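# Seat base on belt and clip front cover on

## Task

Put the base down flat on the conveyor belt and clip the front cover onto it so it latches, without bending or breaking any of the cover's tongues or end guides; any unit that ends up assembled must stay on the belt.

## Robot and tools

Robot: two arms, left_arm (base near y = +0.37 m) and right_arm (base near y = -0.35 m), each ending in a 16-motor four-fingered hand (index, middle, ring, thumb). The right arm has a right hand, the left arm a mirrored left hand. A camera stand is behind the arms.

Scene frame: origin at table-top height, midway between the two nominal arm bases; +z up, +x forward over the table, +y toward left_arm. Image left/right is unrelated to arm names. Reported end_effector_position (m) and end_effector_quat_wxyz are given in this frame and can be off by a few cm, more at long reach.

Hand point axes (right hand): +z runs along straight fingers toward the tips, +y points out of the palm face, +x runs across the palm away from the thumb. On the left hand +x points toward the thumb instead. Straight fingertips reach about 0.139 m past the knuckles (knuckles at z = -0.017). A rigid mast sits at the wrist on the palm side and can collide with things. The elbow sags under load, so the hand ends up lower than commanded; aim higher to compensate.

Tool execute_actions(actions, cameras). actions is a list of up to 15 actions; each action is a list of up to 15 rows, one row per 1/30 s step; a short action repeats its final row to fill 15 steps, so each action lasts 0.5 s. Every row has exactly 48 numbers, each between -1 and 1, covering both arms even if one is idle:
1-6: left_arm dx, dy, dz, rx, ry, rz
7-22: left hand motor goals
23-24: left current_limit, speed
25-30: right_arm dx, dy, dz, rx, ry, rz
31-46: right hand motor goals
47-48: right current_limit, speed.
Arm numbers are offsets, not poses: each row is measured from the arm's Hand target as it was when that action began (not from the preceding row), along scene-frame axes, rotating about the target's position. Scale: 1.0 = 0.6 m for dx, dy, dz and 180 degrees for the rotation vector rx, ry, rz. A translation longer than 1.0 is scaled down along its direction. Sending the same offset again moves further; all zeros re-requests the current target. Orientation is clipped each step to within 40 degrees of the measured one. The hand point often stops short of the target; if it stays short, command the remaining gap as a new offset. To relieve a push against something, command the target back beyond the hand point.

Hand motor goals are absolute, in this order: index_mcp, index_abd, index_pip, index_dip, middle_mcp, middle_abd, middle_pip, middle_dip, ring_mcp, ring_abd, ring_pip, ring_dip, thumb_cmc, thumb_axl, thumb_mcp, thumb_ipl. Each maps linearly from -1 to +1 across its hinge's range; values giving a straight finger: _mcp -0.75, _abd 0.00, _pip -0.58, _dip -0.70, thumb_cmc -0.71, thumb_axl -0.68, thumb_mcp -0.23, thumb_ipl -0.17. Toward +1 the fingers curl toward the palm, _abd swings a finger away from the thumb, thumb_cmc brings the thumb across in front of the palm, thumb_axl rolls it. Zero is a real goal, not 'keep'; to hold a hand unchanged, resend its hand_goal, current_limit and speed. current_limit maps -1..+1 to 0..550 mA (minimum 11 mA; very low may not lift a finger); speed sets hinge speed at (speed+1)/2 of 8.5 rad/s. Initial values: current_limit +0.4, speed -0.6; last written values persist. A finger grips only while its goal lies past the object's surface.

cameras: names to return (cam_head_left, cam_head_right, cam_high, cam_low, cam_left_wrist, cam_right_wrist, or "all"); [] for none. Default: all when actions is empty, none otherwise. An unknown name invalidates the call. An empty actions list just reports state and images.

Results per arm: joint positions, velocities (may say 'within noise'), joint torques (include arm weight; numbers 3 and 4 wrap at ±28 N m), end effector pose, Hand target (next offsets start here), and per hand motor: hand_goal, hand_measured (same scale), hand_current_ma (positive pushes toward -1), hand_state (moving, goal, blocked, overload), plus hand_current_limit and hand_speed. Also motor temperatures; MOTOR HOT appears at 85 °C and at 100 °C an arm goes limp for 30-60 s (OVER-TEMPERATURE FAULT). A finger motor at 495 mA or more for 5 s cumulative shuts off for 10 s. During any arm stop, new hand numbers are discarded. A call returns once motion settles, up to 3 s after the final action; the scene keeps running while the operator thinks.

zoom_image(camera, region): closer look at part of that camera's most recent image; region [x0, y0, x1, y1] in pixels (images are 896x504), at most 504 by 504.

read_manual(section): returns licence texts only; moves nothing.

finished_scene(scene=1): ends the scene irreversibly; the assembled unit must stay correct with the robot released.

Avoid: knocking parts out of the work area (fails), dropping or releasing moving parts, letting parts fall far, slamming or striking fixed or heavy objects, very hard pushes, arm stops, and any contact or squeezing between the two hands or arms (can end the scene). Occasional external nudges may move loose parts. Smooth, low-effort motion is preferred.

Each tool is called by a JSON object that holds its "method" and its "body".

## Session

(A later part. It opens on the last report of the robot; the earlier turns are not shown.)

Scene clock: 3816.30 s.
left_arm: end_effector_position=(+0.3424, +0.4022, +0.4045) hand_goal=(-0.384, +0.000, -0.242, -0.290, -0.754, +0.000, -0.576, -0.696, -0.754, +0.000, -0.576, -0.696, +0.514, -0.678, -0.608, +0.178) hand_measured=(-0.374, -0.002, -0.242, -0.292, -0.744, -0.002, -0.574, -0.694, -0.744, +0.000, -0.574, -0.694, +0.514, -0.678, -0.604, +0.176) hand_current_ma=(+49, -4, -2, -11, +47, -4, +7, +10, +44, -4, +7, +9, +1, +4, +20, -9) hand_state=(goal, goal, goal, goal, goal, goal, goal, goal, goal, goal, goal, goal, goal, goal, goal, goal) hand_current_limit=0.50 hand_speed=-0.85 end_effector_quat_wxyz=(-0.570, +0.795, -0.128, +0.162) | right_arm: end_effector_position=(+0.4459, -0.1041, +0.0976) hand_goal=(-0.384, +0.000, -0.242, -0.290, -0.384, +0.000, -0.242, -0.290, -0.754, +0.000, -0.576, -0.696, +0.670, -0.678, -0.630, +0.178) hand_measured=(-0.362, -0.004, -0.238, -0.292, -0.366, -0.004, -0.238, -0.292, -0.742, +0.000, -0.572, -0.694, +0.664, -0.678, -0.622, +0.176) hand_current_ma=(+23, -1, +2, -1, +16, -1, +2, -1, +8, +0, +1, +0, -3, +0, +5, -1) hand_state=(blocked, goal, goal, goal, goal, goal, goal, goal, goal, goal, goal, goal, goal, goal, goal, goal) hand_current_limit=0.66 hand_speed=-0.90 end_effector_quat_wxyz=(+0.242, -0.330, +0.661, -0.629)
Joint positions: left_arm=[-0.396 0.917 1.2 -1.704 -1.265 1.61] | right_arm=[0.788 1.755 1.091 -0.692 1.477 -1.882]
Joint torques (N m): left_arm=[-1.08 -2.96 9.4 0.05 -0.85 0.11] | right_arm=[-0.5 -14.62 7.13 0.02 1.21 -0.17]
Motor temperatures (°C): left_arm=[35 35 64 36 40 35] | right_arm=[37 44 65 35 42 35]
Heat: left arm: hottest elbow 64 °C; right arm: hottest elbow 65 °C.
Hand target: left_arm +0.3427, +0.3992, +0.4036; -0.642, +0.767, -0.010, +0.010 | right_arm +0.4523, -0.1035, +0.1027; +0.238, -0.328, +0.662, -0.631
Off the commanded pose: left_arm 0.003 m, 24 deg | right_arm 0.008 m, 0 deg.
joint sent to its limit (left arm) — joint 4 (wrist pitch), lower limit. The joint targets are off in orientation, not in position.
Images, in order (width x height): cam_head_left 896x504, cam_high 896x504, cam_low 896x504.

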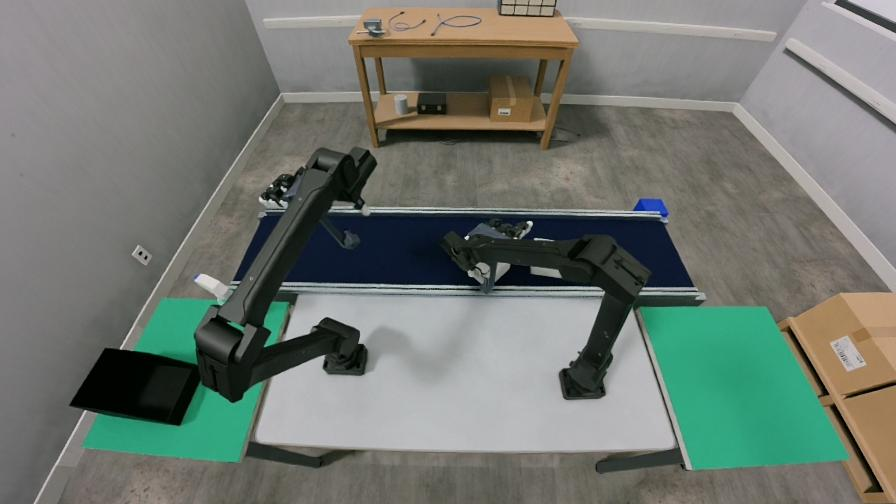

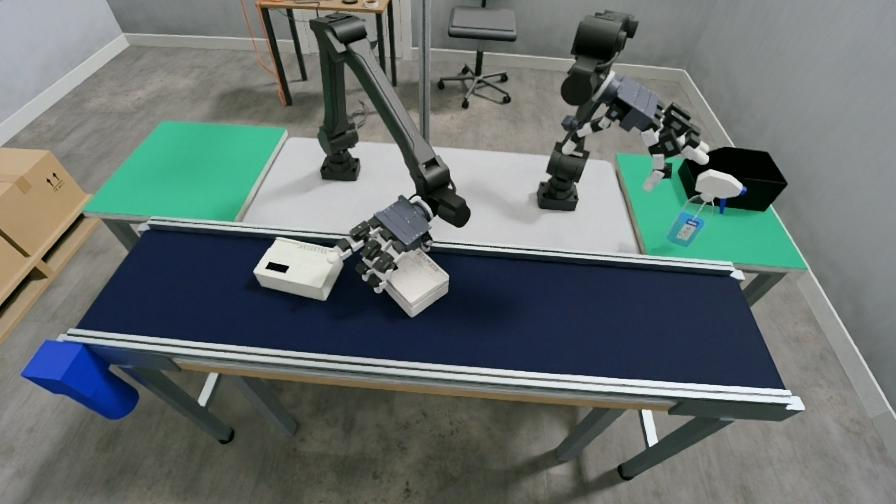

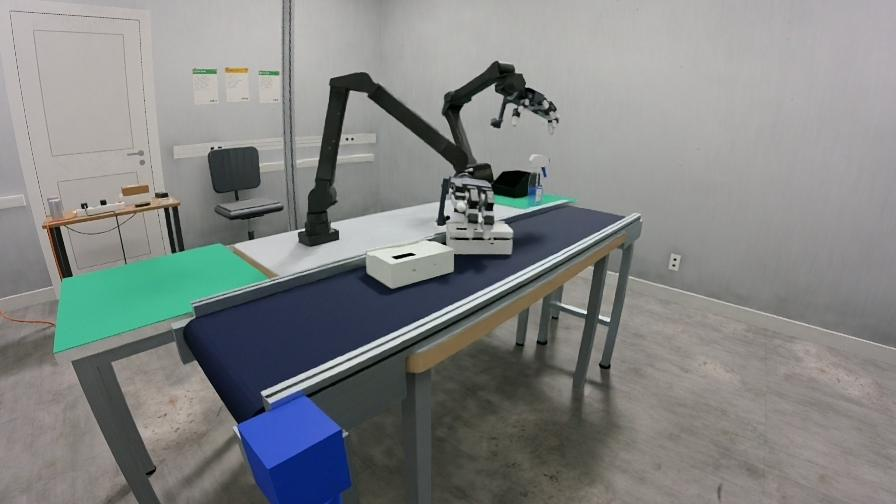

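{"method": "execute_actions", "body": {"actions": [[[0,0,0,0,0,0,-0.384,0,-0.241,-0.29,-0.754,0,-0.576,-0.696,-0.754,0,-0.576,-0.696,0.514,-0.678,-0.607,0.178,0.5,-0.85,0,0,0.05,0,0,0,-0.4,0,-0.241,-0.29,-0.4,0,-0.241,-0.29,-0.754,0,-0.576,-0.696,0.671,-0.678,-0.66,0.178,0.66,-0.9]],[[0,0,0,0,0,0,-0.384,0,-0.241,-0.29,-0.754,0,-0.576,-0.696,-0.754,0,-0.576,-0.696,0.514,-0.678,-0.607,0.178,0.5,-0.85,0,0,0.05,0,0,0,-0.4,0,-0.241,-0.29,-0.4,0,-0.241,-0.29,-0.754,0,-0.576,-0.696,0.671,-0.678,-0.66,0.178,0.66,-0.9]]], "cameras": ["cam_high","cam_low","cam_head_left"]}}

{"method": "zoom_image", "body": {"camera": "cam_low", "region": [440, 204, 524, 256]}}

{"method": "zoom_image", "body": {"camera": "cam_high", "region": [364, 240, 464, 320]}}

Scene clock: 3826.10 s.
left_arm: end_effector_position=(+0.3424, +0.4022, +0.4045) hand_goal=(-0.384, +0.000, -0.242, -0.290, -0.754, +0.000, -0.576, -0.696, -0.754, +0.000, -0.576, -0.696, +0.514, -0.678, -0.608, +0.178) hand_measured=(-0.374, -0.002, -0.242, -0.292, -0.744, -0.002, -0.574, -0.694, -0.744, +0.000, -0.574, -0.694, +0.514, -0.678, -0.604, +0.176) hand_current_ma=(+49, -4, -2, -11, +47, -4, +7, +10, +44, -4, +7, +9, +1, +4, +20, -9) hand_state=(goal, goal, goal, goal, goal, goal, goal, goal, goal, goal, goal, goal, goal, goal, goal, goal) hand_current_limit=0.50 hand_speed=-0.85 end_effector_quat_wxyz=(-0.570, +0.795, -0.128, +0.162) | right_arm: end_effector_position=(+0.4395, -0.1109, +0.1438) hand_goal=(-0.400, +0.000, -0.242, -0.290, -0.400, +0.000, -0.242, -0.290, -0.754, +0.000, -0.576, -0.696, +0.670, -0.678, -0.660, +0.178) hand_measured=(-0.380, -0.004, -0.238, -0.292, -0.384, -0.004, -0.238, -0.292, -0.742, +0.000, -0.572, -0.694, +0.664, -0.678, -0.652, +0.176) hand_current_ma=(+20, -1, +2, -1, +14, -1, +2, -1, +8, +0, +1, +0, -2, +0, +5, -1) hand_state=(blocked, goal, goal, goal, goal, goal, goal, goal, goal, goal, goal, goal, goal, goal, goal, goal) hand_current_limit=0.66 hand_speed=-0.90 end_effector_quat_wxyz=(+0.229, -0.343, +0.655, -0.634)
Joint positions: left_arm=[-0.396 0.917 1.2 -1.704 -1.265 1.61] | right_arm=[0.788 1.671 1.124 -0.819 1.477 -1.913]
Joint torques (N m): left_arm=[-1.03 -2.96 9.4 0.03 -0.86 0.1] | right_arm=[-0.32 -13.86 9.25 -0.08 1.21 -0.1]
Motor temperatures (°C): left_arm=[35 35 64 36 40 35] | right_arm=[37 45 66 35 42 35]
Heat: left arm: hottest elbow 64 °C; right arm: hottest elbow 66 °C.
Hand target: left_arm +0.3427, +0.3992, +0.4036; -0.642, +0.767, -0.010, +0.010 | right_arm +0.4523, -0.1035, +0.1626; +0.238, -0.328, +0.662, -0.631
Off the commanded pose: left_arm 0.003 m, 24 deg | right_arm 0.024 m, 2 deg.
joint sent to its limit (left arm) — joint 4 (wrist pitch), lower limit. The joint targets are off in orientation, not in position.
Images, in order (width x height): cam_head_left 896x504, cam_high 896x504, cam_low 896x504.

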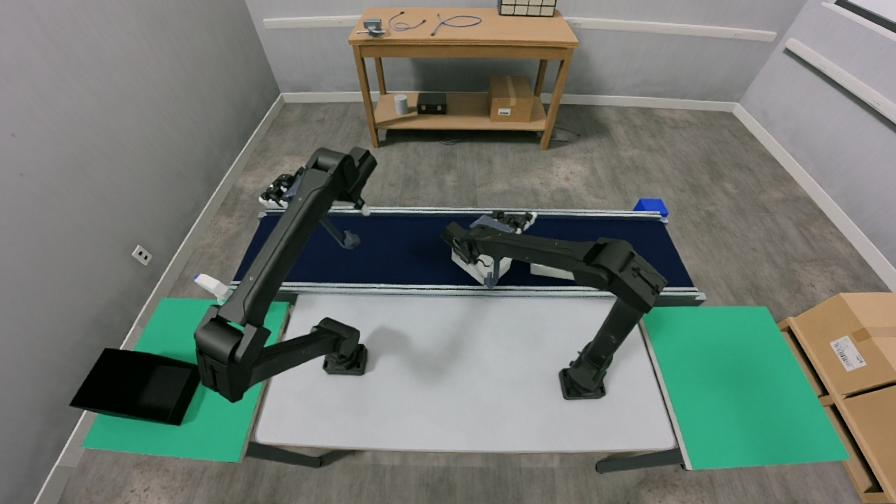

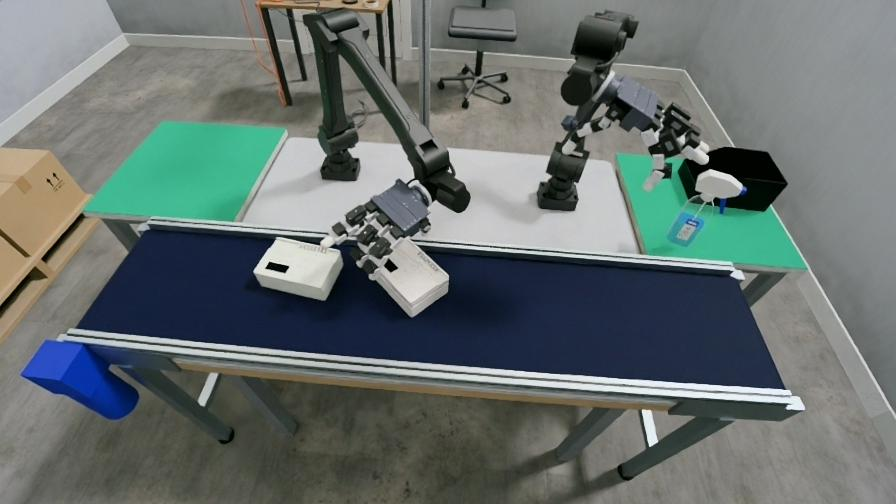

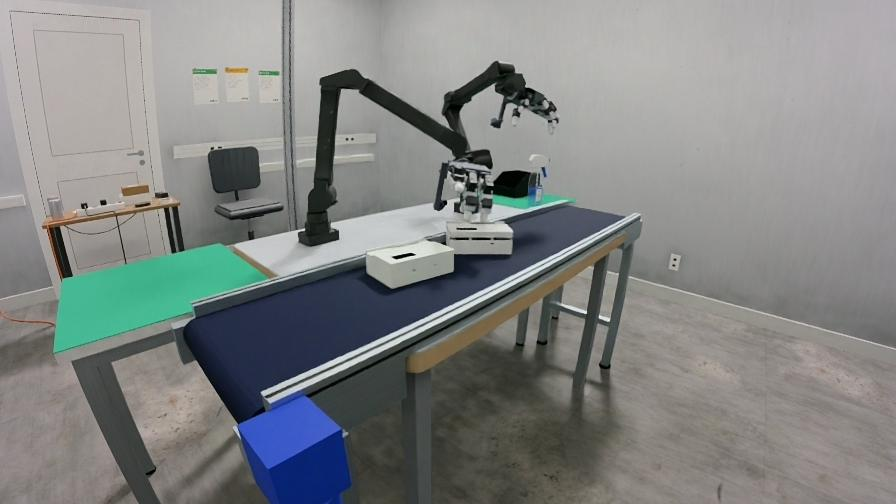

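Scaled by 6.000 from the camera's 896x504 image, which has a finer 1280x720 frame.

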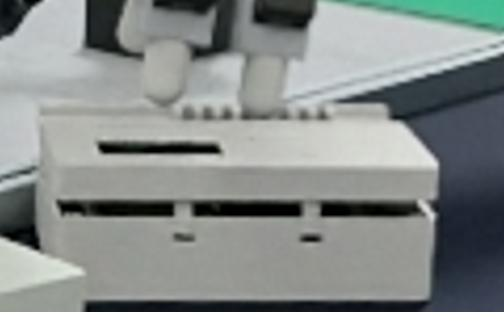

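Scaled by 5.040 from the camera's 896x504 image, which has a finer 1280x720 frame.

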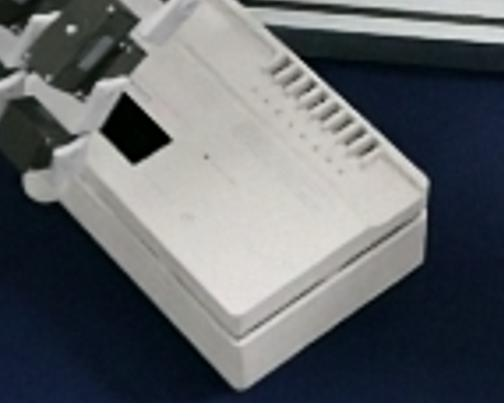

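{"method": "zoom_image", "body": {"camera": "cam_low", "region": [444, 228, 484, 250]}}

{"method": "zoom_image", "body": {"camera": "cam_low", "region": [480, 228, 520, 250]}}

{"method": "zoom_image", "body": {"camera": "cam_high", "region": [370, 264, 418, 312]}}

{"method": "zoom_image", "body": {"camera": "cam_high", "region": [408, 268, 456, 316]}}

{"method": "zoom_image", "body": {"camera": "cam_head_left", "region": [446, 240, 500, 294]}}

Scaled by 12.600 from the camera's 896x504 image, which has a finer 1280x720 frame.

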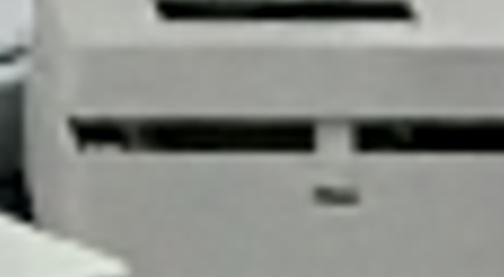

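Scaled by 12.600 from the camera's 896x504 image, which has a finer 1280x720 frame.

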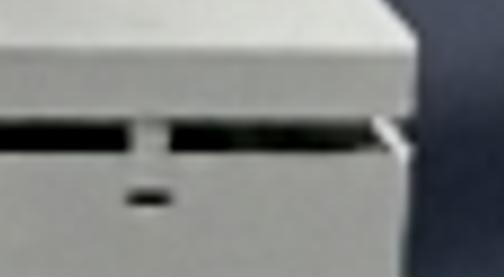

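Scaled by 10.500 from the camera's 896x504 image, which has a finer 1280x720 frame.

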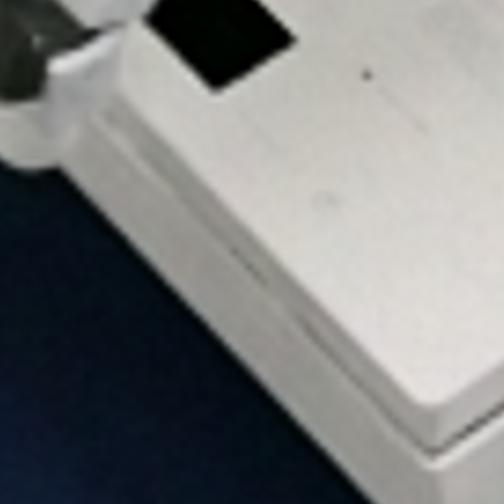

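Scaled by 10.500 from the camera's 896x504 image, which has a finer 1280x720 frame.

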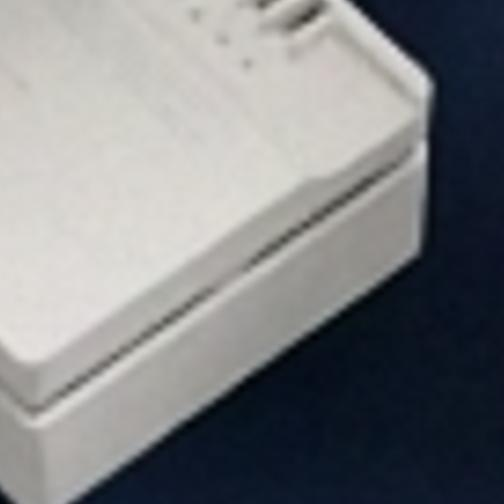

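Scaled by 9.333 from the camera's 896x504 image, which has a finer 1280x720 frame.

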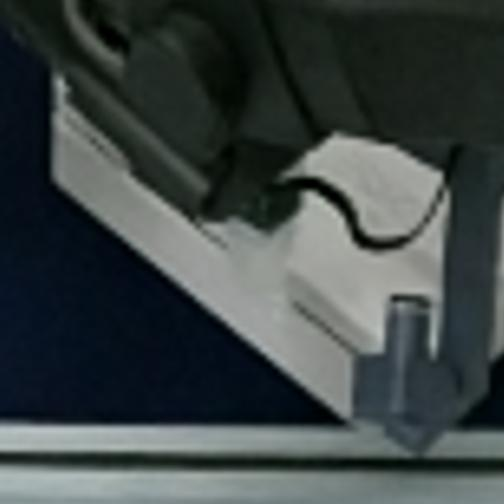

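{"method": "execute_actions", "body": {"actions": [[[0,0,0,0,0,0,-0.384,0,-0.241,-0.29,-0.754,0,-0.576,-0.696,-0.754,0,-0.576,-0.696,0.514,-0.678,-0.607,0.178,0.5,-0.85,0.0143,0.0152,0.01,0.0164,-0.0152,0,-0.4,0,-0.241,-0.29,-0.4,0,-0.241,-0.29,-0.754,0,-0.576,-0.696,0.671,-0.678,-0.66,0.178,0.66,-0.9]],[[0,0,0,0,0,0,-0.384,0,-0.241,-0.29,-0.754,0,-0.576,-0.696,-0.754,0,-0.576,-0.696,0.514,-0.678,-0.607,0.178,0.5,-0.85,0,0,0,0,0,0,-0.4,0,-0.241,-0.29,-0.4,0,-0.241,-0.29,-0.754,0,-0.576,-0.696,0.671,-0.678,-0.66,0.178,0.66,-0.9]]], "cameras": ["cam_high","cam_low"]}}

Scene clock: 3901.77 s.
left_arm: end_effector_position=(+0.3424, +0.4022, +0.4045) hand_goal=(-0.384, +0.000, -0.242, -0.290, -0.754, +0.000, -0.576, -0.696, -0.754, +0.000, -0.576, -0.696, +0.514, -0.678, -0.608, +0.178) hand_measured=(-0.374, -0.002, -0.242, -0.292, -0.744, -0.002, -0.574, -0.694, -0.744, +0.000, -0.574, -0.694, +0.514, -0.678, -0.604, +0.176) hand_current_ma=(+49, -4, -2, -11, +47, -4, +7, +10, +44, -4, +7, +9, +1, +4, +20, -9) hand_state=(goal, goal, goal, goal, goal, goal, goal, goal, goal, goal, goal, goal, goal, goal, goal, goal) hand_current_limit=0.50 hand_speed=-0.85 end_effector_quat_wxyz=(-0.570, +0.795, -0.128, +0.162) | right_arm: end_effector_position=(+0.4423, -0.1079, +0.1461) hand_goal=(-0.400, +0.000, -0.242, -0.290, -0.400, +0.000, -0.242, -0.290, -0.754, +0.000, -0.576, -0.696, +0.670, -0.678, -0.660, +0.178) hand_measured=(-0.380, -0.004, -0.238, -0.292, -0.384, -0.004, -0.238, -0.292, -0.742, +0.000, -0.572, -0.694, +0.664, -0.678, -0.652, +0.176) hand_current_ma=(+20, -1, +2, -1, +14, -1, +2, -1, +8, +0, +1, +0, -2, +0, +5, -1) hand_state=(blocked, goal, goal, goal, goal, goal, goal, goal, goal, goal, goal, goal, goal, goal, goal, goal) hand_current_limit=0.66 hand_speed=-0.90 end_effector_quat_wxyz=(+0.236, -0.336, +0.658, -0.631)
Joint positions: left_arm=[-0.396 0.917 1.2 -1.704 -1.265 1.61] | right_arm=[0.788 1.671 1.13 -0.811 1.477 -1.904]
Joint torques (N m): left_arm=[-1.2 -2.9 9.35 0.03 -0.85 0.11] | right_arm=[-0.62 -14.8 9.81 0.79 1.16 0.1]
Motor temperatures (°C): left_arm=[35 35 64 36 40 35] | right_arm=[37 46 75 35 43 35]
Heat: left arm: hottest elbow 64 °C; right arm: hottest elbow 75 °C.
Hand target: left_arm +0.3427, +0.3992, +0.4036; -0.642, +0.767, -0.010, +0.010 | right_arm +0.4609, -0.0944, +0.1686; +0.262, -0.307, +0.672, -0.621
Off the commanded pose: left_arm 0.003 m, 24 deg | right_arm 0.032 m, 5 deg.
joint sent to its limit (left arm) — joint 4 (wrist pitch), lower limit. The joint targets are off in orientation, not in position.
Images, in order (width x height): cam_high 896x504, cam_low 896x504.

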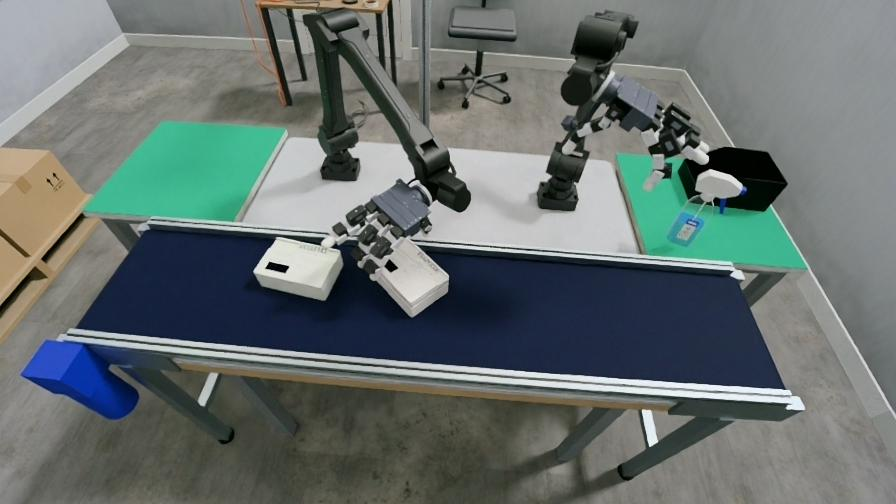

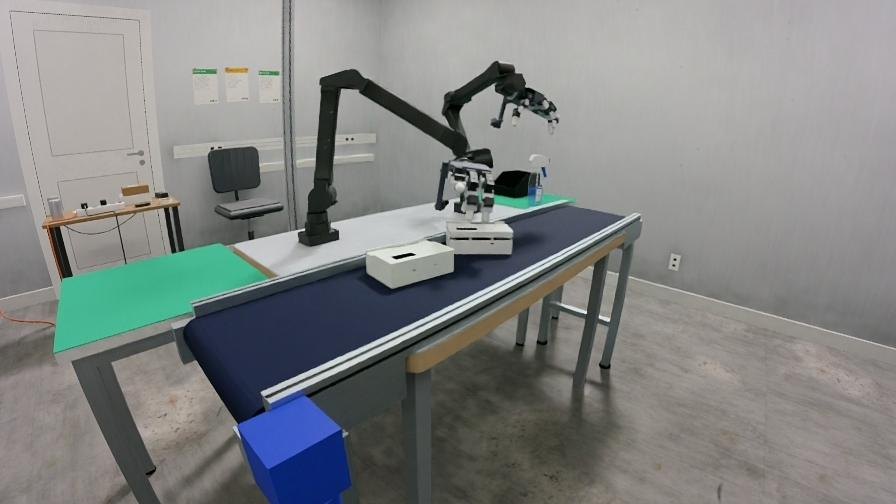

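{"method": "execute_actions", "body": {"actions": [[[0,0,0,0,0,0,-0.384,0,-0.241,-0.29,-0.754,0,-0.576,-0.696,-0.754,0,-0.576,-0.696,0.514,-0.678,-0.607,0.178,0.5,-0.85,0,0,0,0.012,-0.0112,0,0,0,-0.285,-0.478,0,0,-0.285,-0.478,-0.754,0,-0.576,-0.696,0.671,-0.678,-0.4,0.12,0.66,-0.85]]]}}

{"method": "execute_actions", "body": {"actions": [[[0,0,0,0,0,0,-0.384,0,-0.241,-0.29,-0.754,0,-0.576,-0.696,-0.754,0,-0.576,-0.696,0.514,-0.678,-0.607,0.178,0.5,-0.85,0,0,-0.01,0,0,0,0,0,-0.285,-0.478,0,0,-0.285,-0.478,-0.754,0,-0.576,-0.696,0.671,-0.678,-0.35,0.106,0.66,-0.85]]], "cameras": ["cam_high","cam_low"]}}

Scene clock: 3908.40 s.
left_arm: end_effector_position=(+0.3424, +0.4022, +0.4045) hand_goal=(-0.384, +0.000, -0.242, -0.290, -0.754, +0.000, -0.576, -0.696, -0.754, +0.000, -0.576, -0.696, +0.514, -0.678, -0.608, +0.178) hand_measured=(-0.374, -0.002, -0.242, -0.292, -0.744, -0.002, -0.574, -0.694, -0.744, +0.000, -0.574, -0.694, +0.514, -0.678, -0.604, +0.176) hand_current_ma=(+49, -4, -2, -11, +47, -4, +7, +10, +44, -4, +7, +9, +1, +4, +20, -9) hand_state=(goal, goal, goal, goal, goal, goal, goal, goal, goal, goal, goal, goal, goal, goal, goal, goal) hand_current_limit=0.50 hand_speed=-0.85 end_effector_quat_wxyz=(-0.570, +0.795, -0.128, +0.162) | right_arm: end_effector_position=(+0.4497, -0.1001, +0.1487) hand_goal=(+0.000, +0.000, -0.286, -0.478, +0.000, +0.000, -0.286, -0.478, -0.754, +0.000, -0.576, -0.696, +0.670, -0.678, -0.400, +0.120) hand_measured=(+0.004, -0.004, -0.282, -0.476, +0.002, -0.004, -0.282, -0.476, -0.742, +0.000, -0.572, -0.694, +0.666, -0.678, -0.402, +0.122) hand_current_ma=(+1, -1, +1, +1, +1, -1, +1, +1, +8, +0, +1, +0, -2, +0, +0, +1) hand_state=(goal, goal, goal, goal, goal, goal, goal, goal, goal, goal, goal, goal, goal, goal, goal, goal) hand_current_limit=0.66 hand_speed=-0.85 end_effector_quat_wxyz=(+0.260, -0.315, +0.668, -0.622)
Joint positions: left_arm=[-0.396 0.917 1.2 -1.704 -1.265 1.61] | right_arm=[0.788 1.671 1.13 -0.756 1.476 -1.891]
Joint torques (N m): left_arm=[-1.08 -2.96 9.4 0.01 -0.87 0.1] | right_arm=[-0.97 -15.5 7.94 0.69 1.08 0.06]
Motor temperatures (°C): left_arm=[35 35 64 36 40 35] | right_arm=[37 46 75 35 43 35]
Heat: left arm: hottest elbow 64 °C; right arm: hottest elbow 75 °C.
Hand target: left_arm +0.3427, +0.3992, +0.4036; -0.642, +0.767, -0.010, +0.010 | right_arm +0.4608, -0.0944, +0.1687; +0.280, -0.291, +0.679, -0.614
Off the commanded pose: left_arm 0.003 m, 24 deg | right_arm 0.024 m, 4 deg.
joint sent to its limit (left arm) — joint 4 (wrist pitch), lower limit. The joint targets are off in orientation, not in position.

Scene clock: 3909.10 s.
left_arm: end_effector_position=(+0.3424, +0.4022, +0.4045) hand_goal=(-0.384, +0.000, -0.242, -0.290, -0.754, +0.000, -0.576, -0.696, -0.754, +0.000, -0.576, -0.696, +0.514, -0.678, -0.608, +0.178) hand_measured=(-0.374, -0.002, -0.242, -0.292, -0.744, -0.002, -0.574, -0.694, -0.744, +0.000, -0.574, -0.694, +0.514, -0.678, -0.604, +0.176) hand_current_ma=(+49, -4, -2, -11, +47, -4, +7, +10, +44, -4, +7, +9, +1, +4, +20, -9) hand_state=(goal, goal, goal, goal, goal, goal, goal, goal, goal, goal, goal, goal, goal, goal, goal, goal) hand_current_limit=0.50 hand_speed=-0.85 end_effector_quat_wxyz=(-0.570, +0.795, -0.128, +0.162) | right_arm: end_effector_position=(+0.4516, -0.0981, +0.1494) hand_goal=(+0.000, +0.000, -0.286, -0.478, +0.000, +0.000, -0.286, -0.478, -0.754, +0.000, -0.576, -0.696, +0.670, -0.678, -0.350, +0.106) hand_measured=(+0.004, -0.004, -0.282, -0.476, +0.002, -0.004, -0.282, -0.476, -0.742, +0.000, -0.572, -0.694, +0.666, -0.678, -0.352, +0.108) hand_current_ma=(+1, -1, +1, +1, +1, -1, +1, +1, +8, +0, +1, +0, -2, +0, +0, +1) hand_state=(goal, goal, goal, goal, goal, goal, goal, goal, goal, goal, goal, goal, goal, goal, goal, goal) hand_current_limit=0.66 hand_speed=-0.85 end_effector_quat_wxyz=(+0.265, -0.310, +0.670, -0.620)
Joint positions: left_arm=[-0.396 0.917 1.2 -1.704 -1.265 1.61] | right_arm=[0.788 1.671 1.13 -0.74 1.476 -1.891]
Joint torques (N m): left_arm=[-1.14 -3.02 9.36 0.01 -0.84 0.11] | right_arm=[-0.38 -14.86 7.64 0.88 1.08 0.08]
Motor temperatures (°C): left_arm=[35 35 64 36 40 35] | right_arm=[37 46 75 35 43 35]
Heat: left arm: hottest elbow 64 °C; right arm: hottest elbow 75 °C.
Hand target: left_arm +0.3427, +0.3992, +0.4036; -0.642, +0.767, -0.010, +0.010 | right_arm +0.4608, -0.0944, +0.1627; +0.280, -0.291, +0.679, -0.614
Off the commanded pose: left_arm 0.003 m, 24 deg | right_arm 0.017 m, 3 deg.
joint sent to its limit (left arm) — joint 4 (wrist pitch), lower limit. The joint targets are off in orientation, not in position.
Images, in order (width x height): cam_high 896x504, cam_low 896x504.

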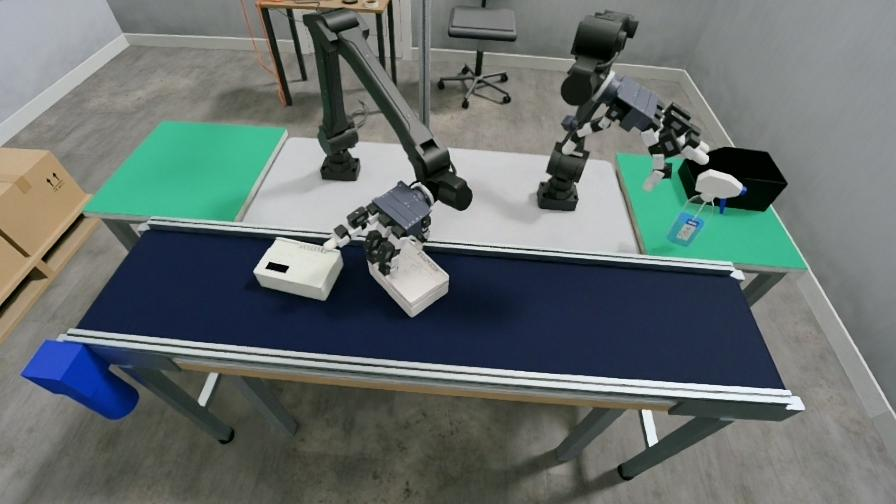

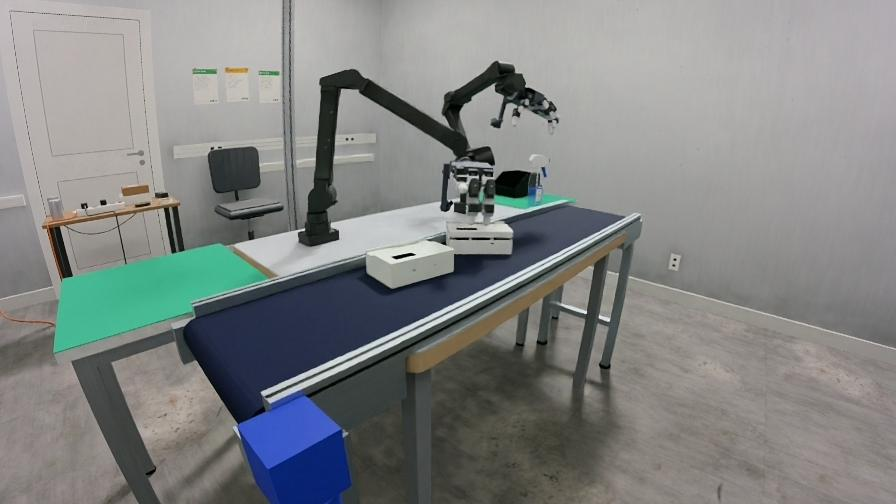

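{"method": "execute_actions", "body": {"actions": [[[0,0,0,0,0,0,-0.384,0,-0.241,-0.29,-0.754,0,-0.576,-0.696,-0.754,0,-0.576,-0.696,0.514,-0.678,-0.607,0.178,0.5,-0.85,0.0034,0.0036,-0.02,-0.008,0.0075,0,0,0,-0.285,-0.478,0,0,-0.285,-0.478,-0.754,0,-0.576,-0.696,0.671,-0.678,-0.32,0.106,0.66,-0.85]]]}}

{"method": "execute_actions", "body": {"actions": [[[0,0,0,0,0,0,-0.384,0,-0.241,-0.29,-0.754,0,-0.576,-0.696,-0.754,0,-0.576,-0.696,0.514,-0.678,-0.607,0.178,0.5,-0.85,0,0,-0.008,0,0,0,0,0,-0.285,-0.478,0,0,-0.285,-0.478,-0.754,0,-0.576,-0.696,0.671,-0.678,-0.318,0.106,0.66,-0.85]]], "cameras": ["cam_high","cam_low","cam_head_left"]}}

{"method": "zoom_image", "body": {"camera": "cam_low", "region": [430, 150, 530, 260]}}

{"method": "zoom_image", "body": {"camera": "cam_high", "region": [344, 220, 464, 320]}}

Scene clock: 3920.97 s.
left_arm: end_effector_position=(+0.3424, +0.4022, +0.4045) hand_goal=(-0.384, +0.000, -0.242, -0.290, -0.754, +0.000, -0.576, -0.696, -0.754, +0.000, -0.576, -0.696, +0.514, -0.678, -0.608, +0.178) hand_measured=(-0.374, -0.002, -0.242, -0.292, -0.744, -0.002, -0.574, -0.694, -0.744, +0.000, -0.574, -0.694, +0.514, -0.678, -0.604, +0.176) hand_current_ma=(+49, -4, -2, -11, +47, -4, +7, +10, +44, -4, +7, +9, +1, +4, +20, -9) hand_state=(goal, goal, goal, goal, goal, goal, goal, goal, goal, goal, goal, goal, goal, goal, goal, goal) hand_current_limit=0.50 hand_speed=-0.85 end_effector_quat_wxyz=(-0.570, +0.795, -0.128, +0.162) | right_arm: end_effector_position=(+0.4516, -0.0981, +0.1444) hand_goal=(+0.000, +0.000, -0.286, -0.478, +0.000, +0.000, -0.286, -0.478, -0.754, +0.000, -0.576, -0.696, +0.670, -0.678, -0.320, +0.106) hand_measured=(+0.004, -0.004, -0.282, -0.476, +0.002, -0.004, -0.282, -0.476, -0.742, +0.000, -0.572, -0.694, +0.666, -0.678, -0.322, +0.108) hand_current_ma=(+1, -1, +1, +1, +1, -1, +1, +1, +8, +0, +1, +0, -2, +0, -1, +1) hand_state=(goal, goal, goal, goal, goal, goal, goal, goal, goal, goal, goal, goal, goal, goal, goal, goal) hand_current_limit=0.66 hand_speed=-0.85 end_effector_quat_wxyz=(+0.262, -0.313, +0.669, -0.621)
Joint positions: left_arm=[-0.396 0.917 1.2 -1.704 -1.265 1.61] | right_arm=[0.788 1.681 1.13 -0.74 1.476 -1.891]
Joint torques (N m): left_arm=[-1.14 -2.96 9.4 0.08 -0.85 0.1] | right_arm=[-0.32 -13.68 8.47 0.43 1.07 0.01]
Motor temperatures (°C): left_arm=[35 35 64 36 40 35] | right_arm=[37 46 74 35 43 35]
Heat: left arm: hottest elbow 64 °C; right arm: hottest elbow 74 °C.
Hand target: left_arm +0.3427, +0.3992, +0.4036; -0.642, +0.767, -0.010, +0.010 | right_arm +0.4629, -0.0923, +0.1506; +0.268, -0.302, +0.674, -0.619
Off the commanded pose: left_arm 0.003 m, 24 deg | right_arm 0.014 m, 2 deg.
joint sent to its limit (left arm) — joint 4 (wrist pitch), lower limit. The joint targets are off in orientation, not in position.

Scene clock: 3921.67 s.
left_arm: end_effector_position=(+0.3424, +0.4022, +0.4045) hand_goal=(-0.384, +0.000, -0.242, -0.290, -0.754, +0.000, -0.576, -0.696, -0.754, +0.000, -0.576, -0.696, +0.514, -0.678, -0.608, +0.178) hand_measured=(-0.374, -0.002, -0.242, -0.292, -0.744, -0.002, -0.574, -0.694, -0.744, +0.000, -0.574, -0.694, +0.514, -0.678, -0.604, +0.176) hand_current_ma=(+49, -4, -2, -11, +47, -4, +7, +10, +44, -4, +7, +9, +1, +4, +20, -9) hand_state=(goal, goal, goal, goal, goal, goal, goal, goal, goal, goal, goal, goal, goal, goal, goal, goal) hand_current_limit=0.50 hand_speed=-0.85 end_effector_quat_wxyz=(-0.570, +0.795, -0.128, +0.162) | right_arm: end_effector_position=(+0.4517, -0.0980, +0.1416) hand_goal=(+0.000, +0.000, -0.286, -0.478, +0.000, +0.000, -0.286, -0.478, -0.754, +0.000, -0.576, -0.696, +0.670, -0.678, -0.318, +0.106) hand_measured=(+0.004, -0.004, -0.282, -0.476, +0.002, -0.004, -0.282, -0.476, -0.742, +0.000, -0.572, -0.694, +0.666, -0.678, -0.320, +0.108) hand_current_ma=(+1, -1, +1, +1, +1, -1, +1, +1, +8, +0, +1, +0, -2, +0, -1, +1) hand_state=(goal, goal, goal, goal, goal, goal, goal, goal, goal, goal, goal, goal, goal, goal, goal, goal) hand_current_limit=0.66 hand_speed=-0.85 end_effector_quat_wxyz=(+0.260, -0.315, +0.668, -0.622)
Joint positions: left_arm=[-0.396 0.917 1.2 -1.704 -1.265 1.61] | right_arm=[0.788 1.687 1.13 -0.739 1.476 -1.891]
Joint torques (N m): left_arm=[-1.2 -3.08 9.39 0.05 -0.86 0.09] | right_arm=[-0.5 -13.57 8.2 0.83 1.12 -0.01]
Motor temperatures (°C): left_arm=[35 35 64 36 40 35] | right_arm=[37 46 74 35 43 35]
Heat: left arm: hottest elbow 64 °C; right arm: hottest elbow 74 °C.
Hand target: left_arm +0.3427, +0.3992, +0.4036; -0.642, +0.767, -0.010, +0.010 | right_arm +0.4629, -0.0923, +0.1459; +0.268, -0.302, +0.674, -0.619
Off the commanded pose: left_arm 0.003 m, 24 deg | right_arm 0.013 m, 2 deg.
joint sent to its limit (left arm) — joint 4 (wrist pitch), lower limit. The joint targets are off in orientation, not in position.
Images, in order (width x height): cam_head_left 896x504, cam_high 896x504, cam_low 896x504.

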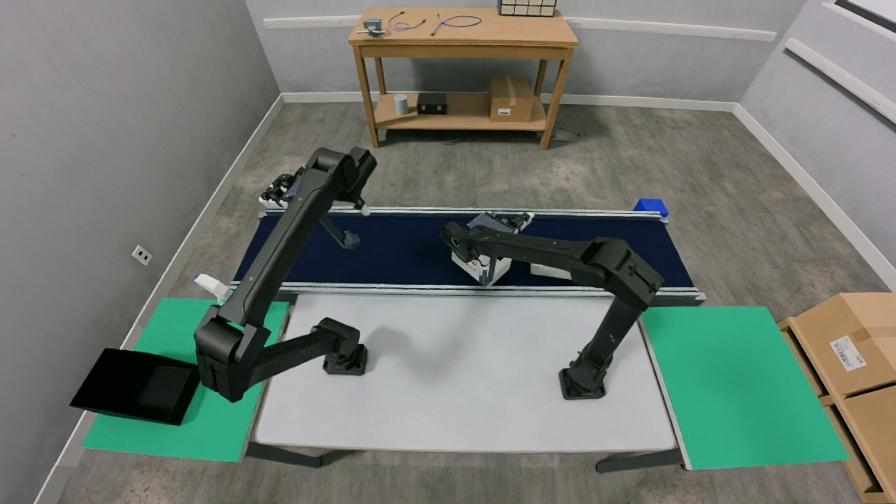

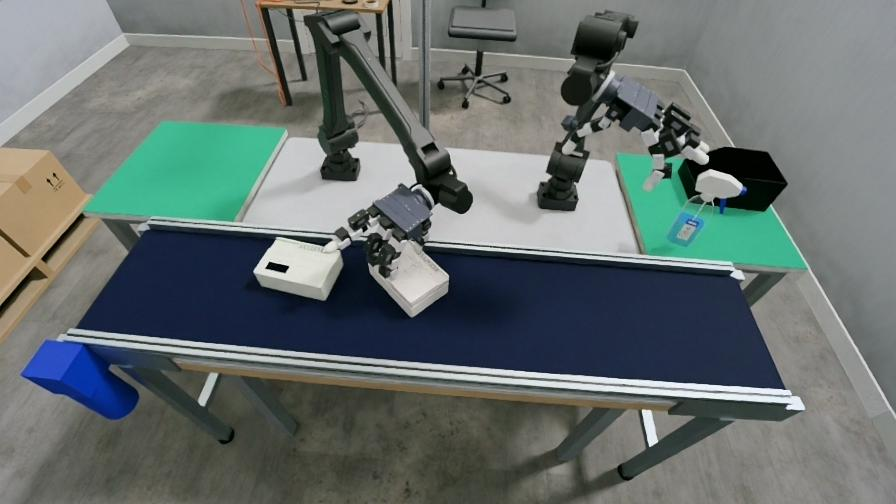

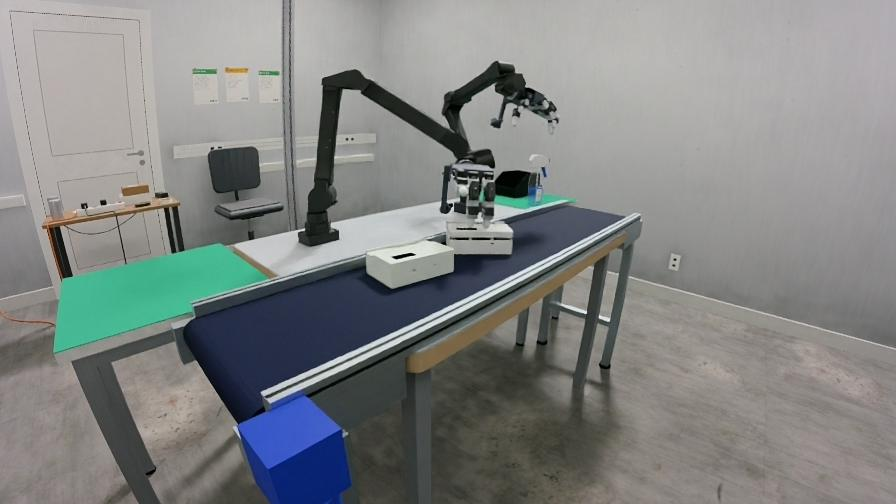

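Scaled by 4.582 from the camera's 896x504 image, which has a finer 1280x720 frame.

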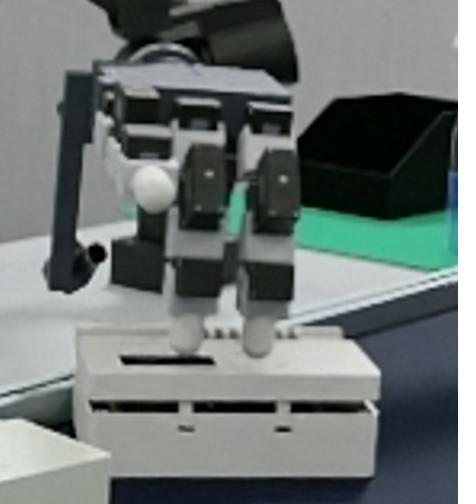

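Scaled by 4.200 from the camera's 896x504 image, which has a finer 1280x720 frame.

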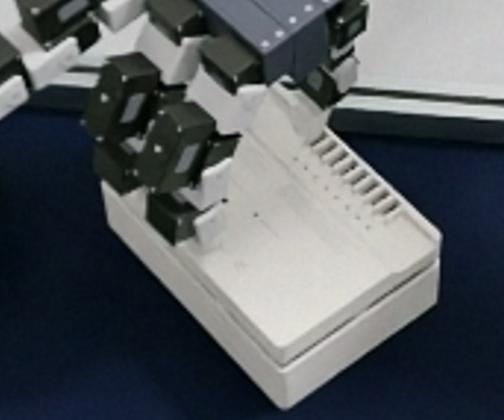

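{"method": "execute_actions", "body": {"actions": [[[0,0,0,0,0,0,-0.384,0,-0.241,-0.29,-0.754,0,-0.576,-0.696,-0.754,0,-0.576,-0.696,0.514,-0.678,-0.607,0.178,0.5,-0.85,0.0115,0.0121,0,-0.004,0.0037,0,0,0,-0.285,-0.478,0,0,-0.285,-0.478,-0.754,0,-0.576,-0.696,0.671,-0.678,-0.318,0.106,0.66,-0.85]]]}}

{"method": "execute_actions", "body": {"actions": [[[0,0,0,0,0,0,-0.384,0,-0.241,-0.29,-0.754,0,-0.576,-0.696,-0.754,0,-0.576,-0.696,0.514,-0.678,-0.607,0.178,0.5,-0.85,0,0,-0.006,0,0,0,0,0,-0.285,-0.478,0,0,-0.285,-0.478,-0.754,0,-0.576,-0.696,0.671,-0.678,-0.318,0.106,0.66,-0.85]]], "cameras": ["cam_high","cam_low"]}}

{"method": "zoom_image", "body": {"camera": "cam_low", "region": [440, 200, 524, 256]}}

Scene clock: 3941.53 s.
left_arm: end_effector_position=(+0.3424, +0.4022, +0.4045) hand_goal=(-0.384, +0.000, -0.242, -0.290, -0.754, +0.000, -0.576, -0.696, -0.754, +0.000, -0.576, -0.696, +0.514, -0.678, -0.608, +0.178) hand_measured=(-0.374, -0.002, -0.242, -0.292, -0.744, -0.002, -0.574, -0.694, -0.744, +0.000, -0.574, -0.694, +0.514, -0.678, -0.604, +0.176) hand_current_ma=(+49, -4, -2, -11, +47, -4, +7, +10, +44, -4, +7, +9, +1, +4, +20, -9) hand_state=(goal, goal, goal, goal, goal, goal, goal, goal, goal, goal, goal, goal, goal, goal, goal, goal) hand_current_limit=0.50 hand_speed=-0.85 end_effector_quat_wxyz=(-0.570, +0.795, -0.128, +0.162) | right_arm: end_effector_position=(+0.4550, -0.0947, +0.1339) hand_goal=(+0.000, +0.000, -0.286, -0.478, +0.000, +0.000, -0.286, -0.478, -0.754, +0.000, -0.576, -0.696, +0.670, -0.678, -0.318, +0.106) hand_measured=(+0.004, -0.002, -0.284, -0.476, +0.002, -0.004, -0.282, -0.476, -0.742, +0.000, -0.572, -0.694, +0.666, -0.678, -0.320, +0.108) hand_current_ma=(+1, -1, +1, +1, +1, -1, +1, +1, +8, +0, +1, +0, -1, +0, -1, +0) hand_state=(goal, goal, goal, goal, goal, goal, goal, goal, goal, goal, goal, goal, goal, goal, goal, goal) hand_current_limit=0.66 hand_speed=-0.85 end_effector_quat_wxyz=(+0.255, -0.318, +0.666, -0.624)
Joint positions: left_arm=[-0.396 0.917 1.2 -1.704 -1.265 1.61] | right_arm=[0.788 1.713 1.143 -0.739 1.477 -1.891]
Joint torques (N m): left_arm=[-1.26 -3.19 9.36 0.03 -0.85 0.11] | right_arm=[-0.26 -13.57 9.5 0.35 1.04 -0.13]
Motor temperatures (°C): left_arm=[35 35 64 36 40 35] | right_arm=[37 45 73 35 43 35]
Heat: left arm: hottest elbow 64 °C; right arm: hottest elbow 73 °C.
Hand target: left_arm +0.3427, +0.3992, +0.4036; -0.642, +0.767, -0.010, +0.010 | right_arm +0.4698, -0.0850, +0.1459; +0.262, -0.307, +0.672, -0.621
Off the commanded pose: left_arm 0.003 m, 24 deg | right_arm 0.021 m, 2 deg.
joint sent to its limit (left arm) — joint 4 (wrist pitch), lower limit. The joint targets are off in orientation, not in position.

Scene clock: 3942.23 s.
left_arm: end_effector_position=(+0.3424, +0.4022, +0.4045) hand_goal=(-0.384, +0.000, -0.242, -0.290, -0.754, +0.000, -0.576, -0.696, -0.754, +0.000, -0.576, -0.696, +0.514, -0.678, -0.608, +0.178) hand_measured=(-0.374, -0.002, -0.242, -0.292, -0.744, -0.002, -0.574, -0.694, -0.744, +0.000, -0.574, -0.694, +0.514, -0.678, -0.604, +0.176) hand_current_ma=(+49, -4, -2, -11, +47, -4, +7, +10, +44, -4, +7, +9, +1, +4, +20, -9) hand_state=(goal, goal, goal, goal, goal, goal, goal, goal, goal, goal, goal, goal, goal, goal, goal, goal) hand_current_limit=0.50 hand_speed=-0.85 end_effector_quat_wxyz=(-0.570, +0.795, -0.128, +0.162) | right_arm: end_effector_position=(+0.4550, -0.0947, +0.1338) hand_goal=(+0.000, +0.000, -0.286, -0.478, +0.000, +0.000, -0.286, -0.478, -0.754, +0.000, -0.576, -0.696, +0.670, -0.678, -0.318, +0.106) hand_measured=(+0.004, -0.002, -0.284, -0.476, +0.002, -0.004, -0.282, -0.476, -0.742, +0.000, -0.572, -0.694, +0.666, -0.678, -0.320, +0.108) hand_current_ma=(+1, +0, +1, +1, +1, -1, +1, +1, +8, +0, +1, +0, -1, +0, -1, +0) hand_state=(goal, goal, goal, goal, goal, goal, goal, goal, goal, goal, goal, goal, goal, goal, goal, goal) hand_current_limit=0.66 hand_speed=-0.85 end_effector_quat_wxyz=(+0.255, -0.318, +0.666, -0.624)
Joint positions: left_arm=[-0.396 0.917 1.2 -1.704 -1.265 1.61] | right_arm=[0.788 1.714 1.143 -0.739 1.477 -1.891]
Joint torques (N m): left_arm=[-1.14 -3.14 9.36 0.02 -0.85 0.11] | right_arm=[-0.21 -13.27 9.4 0.44 1.07 -0.07]
Motor temperatures (°C): left_arm=[35 35 64 36 40 35] | right_arm=[37 45 73 35 43 35]
Heat: left arm: hottest elbow 64 °C; right arm: hottest elbow 73 °C.
Hand target: left_arm +0.3427, +0.3992, +0.4036; -0.642, +0.767, -0.010, +0.010 | right_arm +0.4698, -0.0850, +0.1423; +0.262, -0.307, +0.672, -0.621
Off the commanded pose: left_arm 0.003 m, 24 deg | right_arm 0.020 m, 2 deg.
joint sent to its limit (left arm) — joint 4 (wrist pitch), lower limit. The joint targets are off in orientation, not in position.
Images, in order (width x height): cam_high 896x504, cam_low 896x504.

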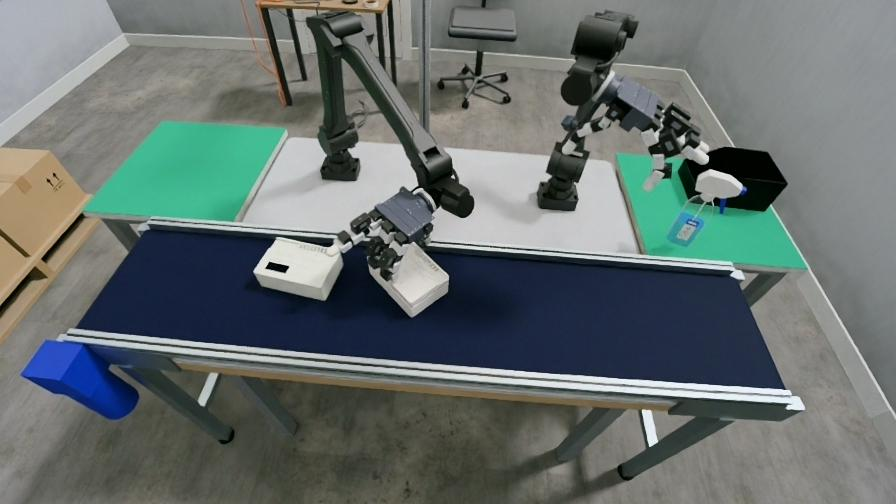

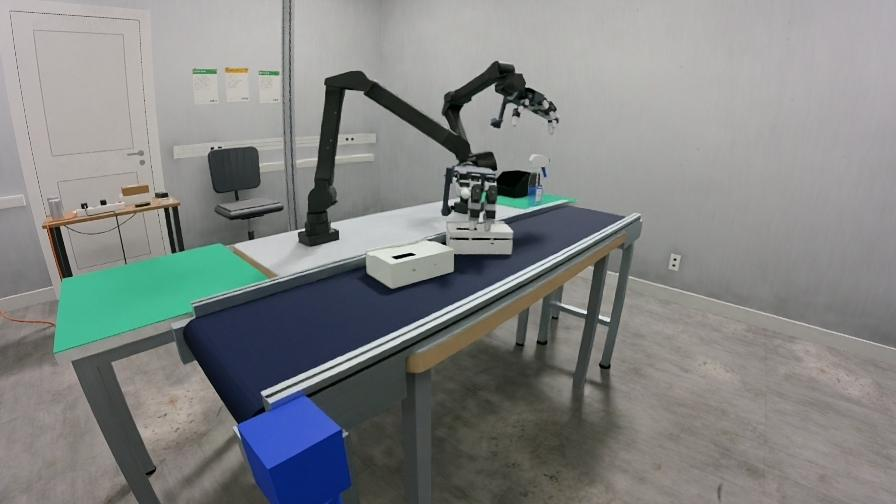

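Scaled by 6.000 from the camera's 896x504 image, which has a finer 1280x720 frame.

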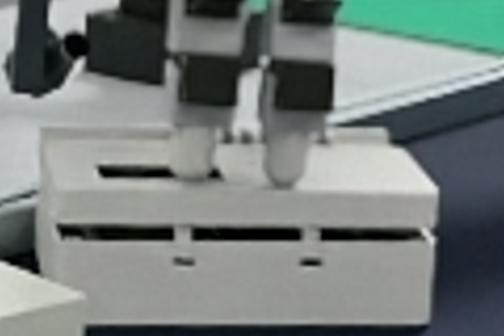

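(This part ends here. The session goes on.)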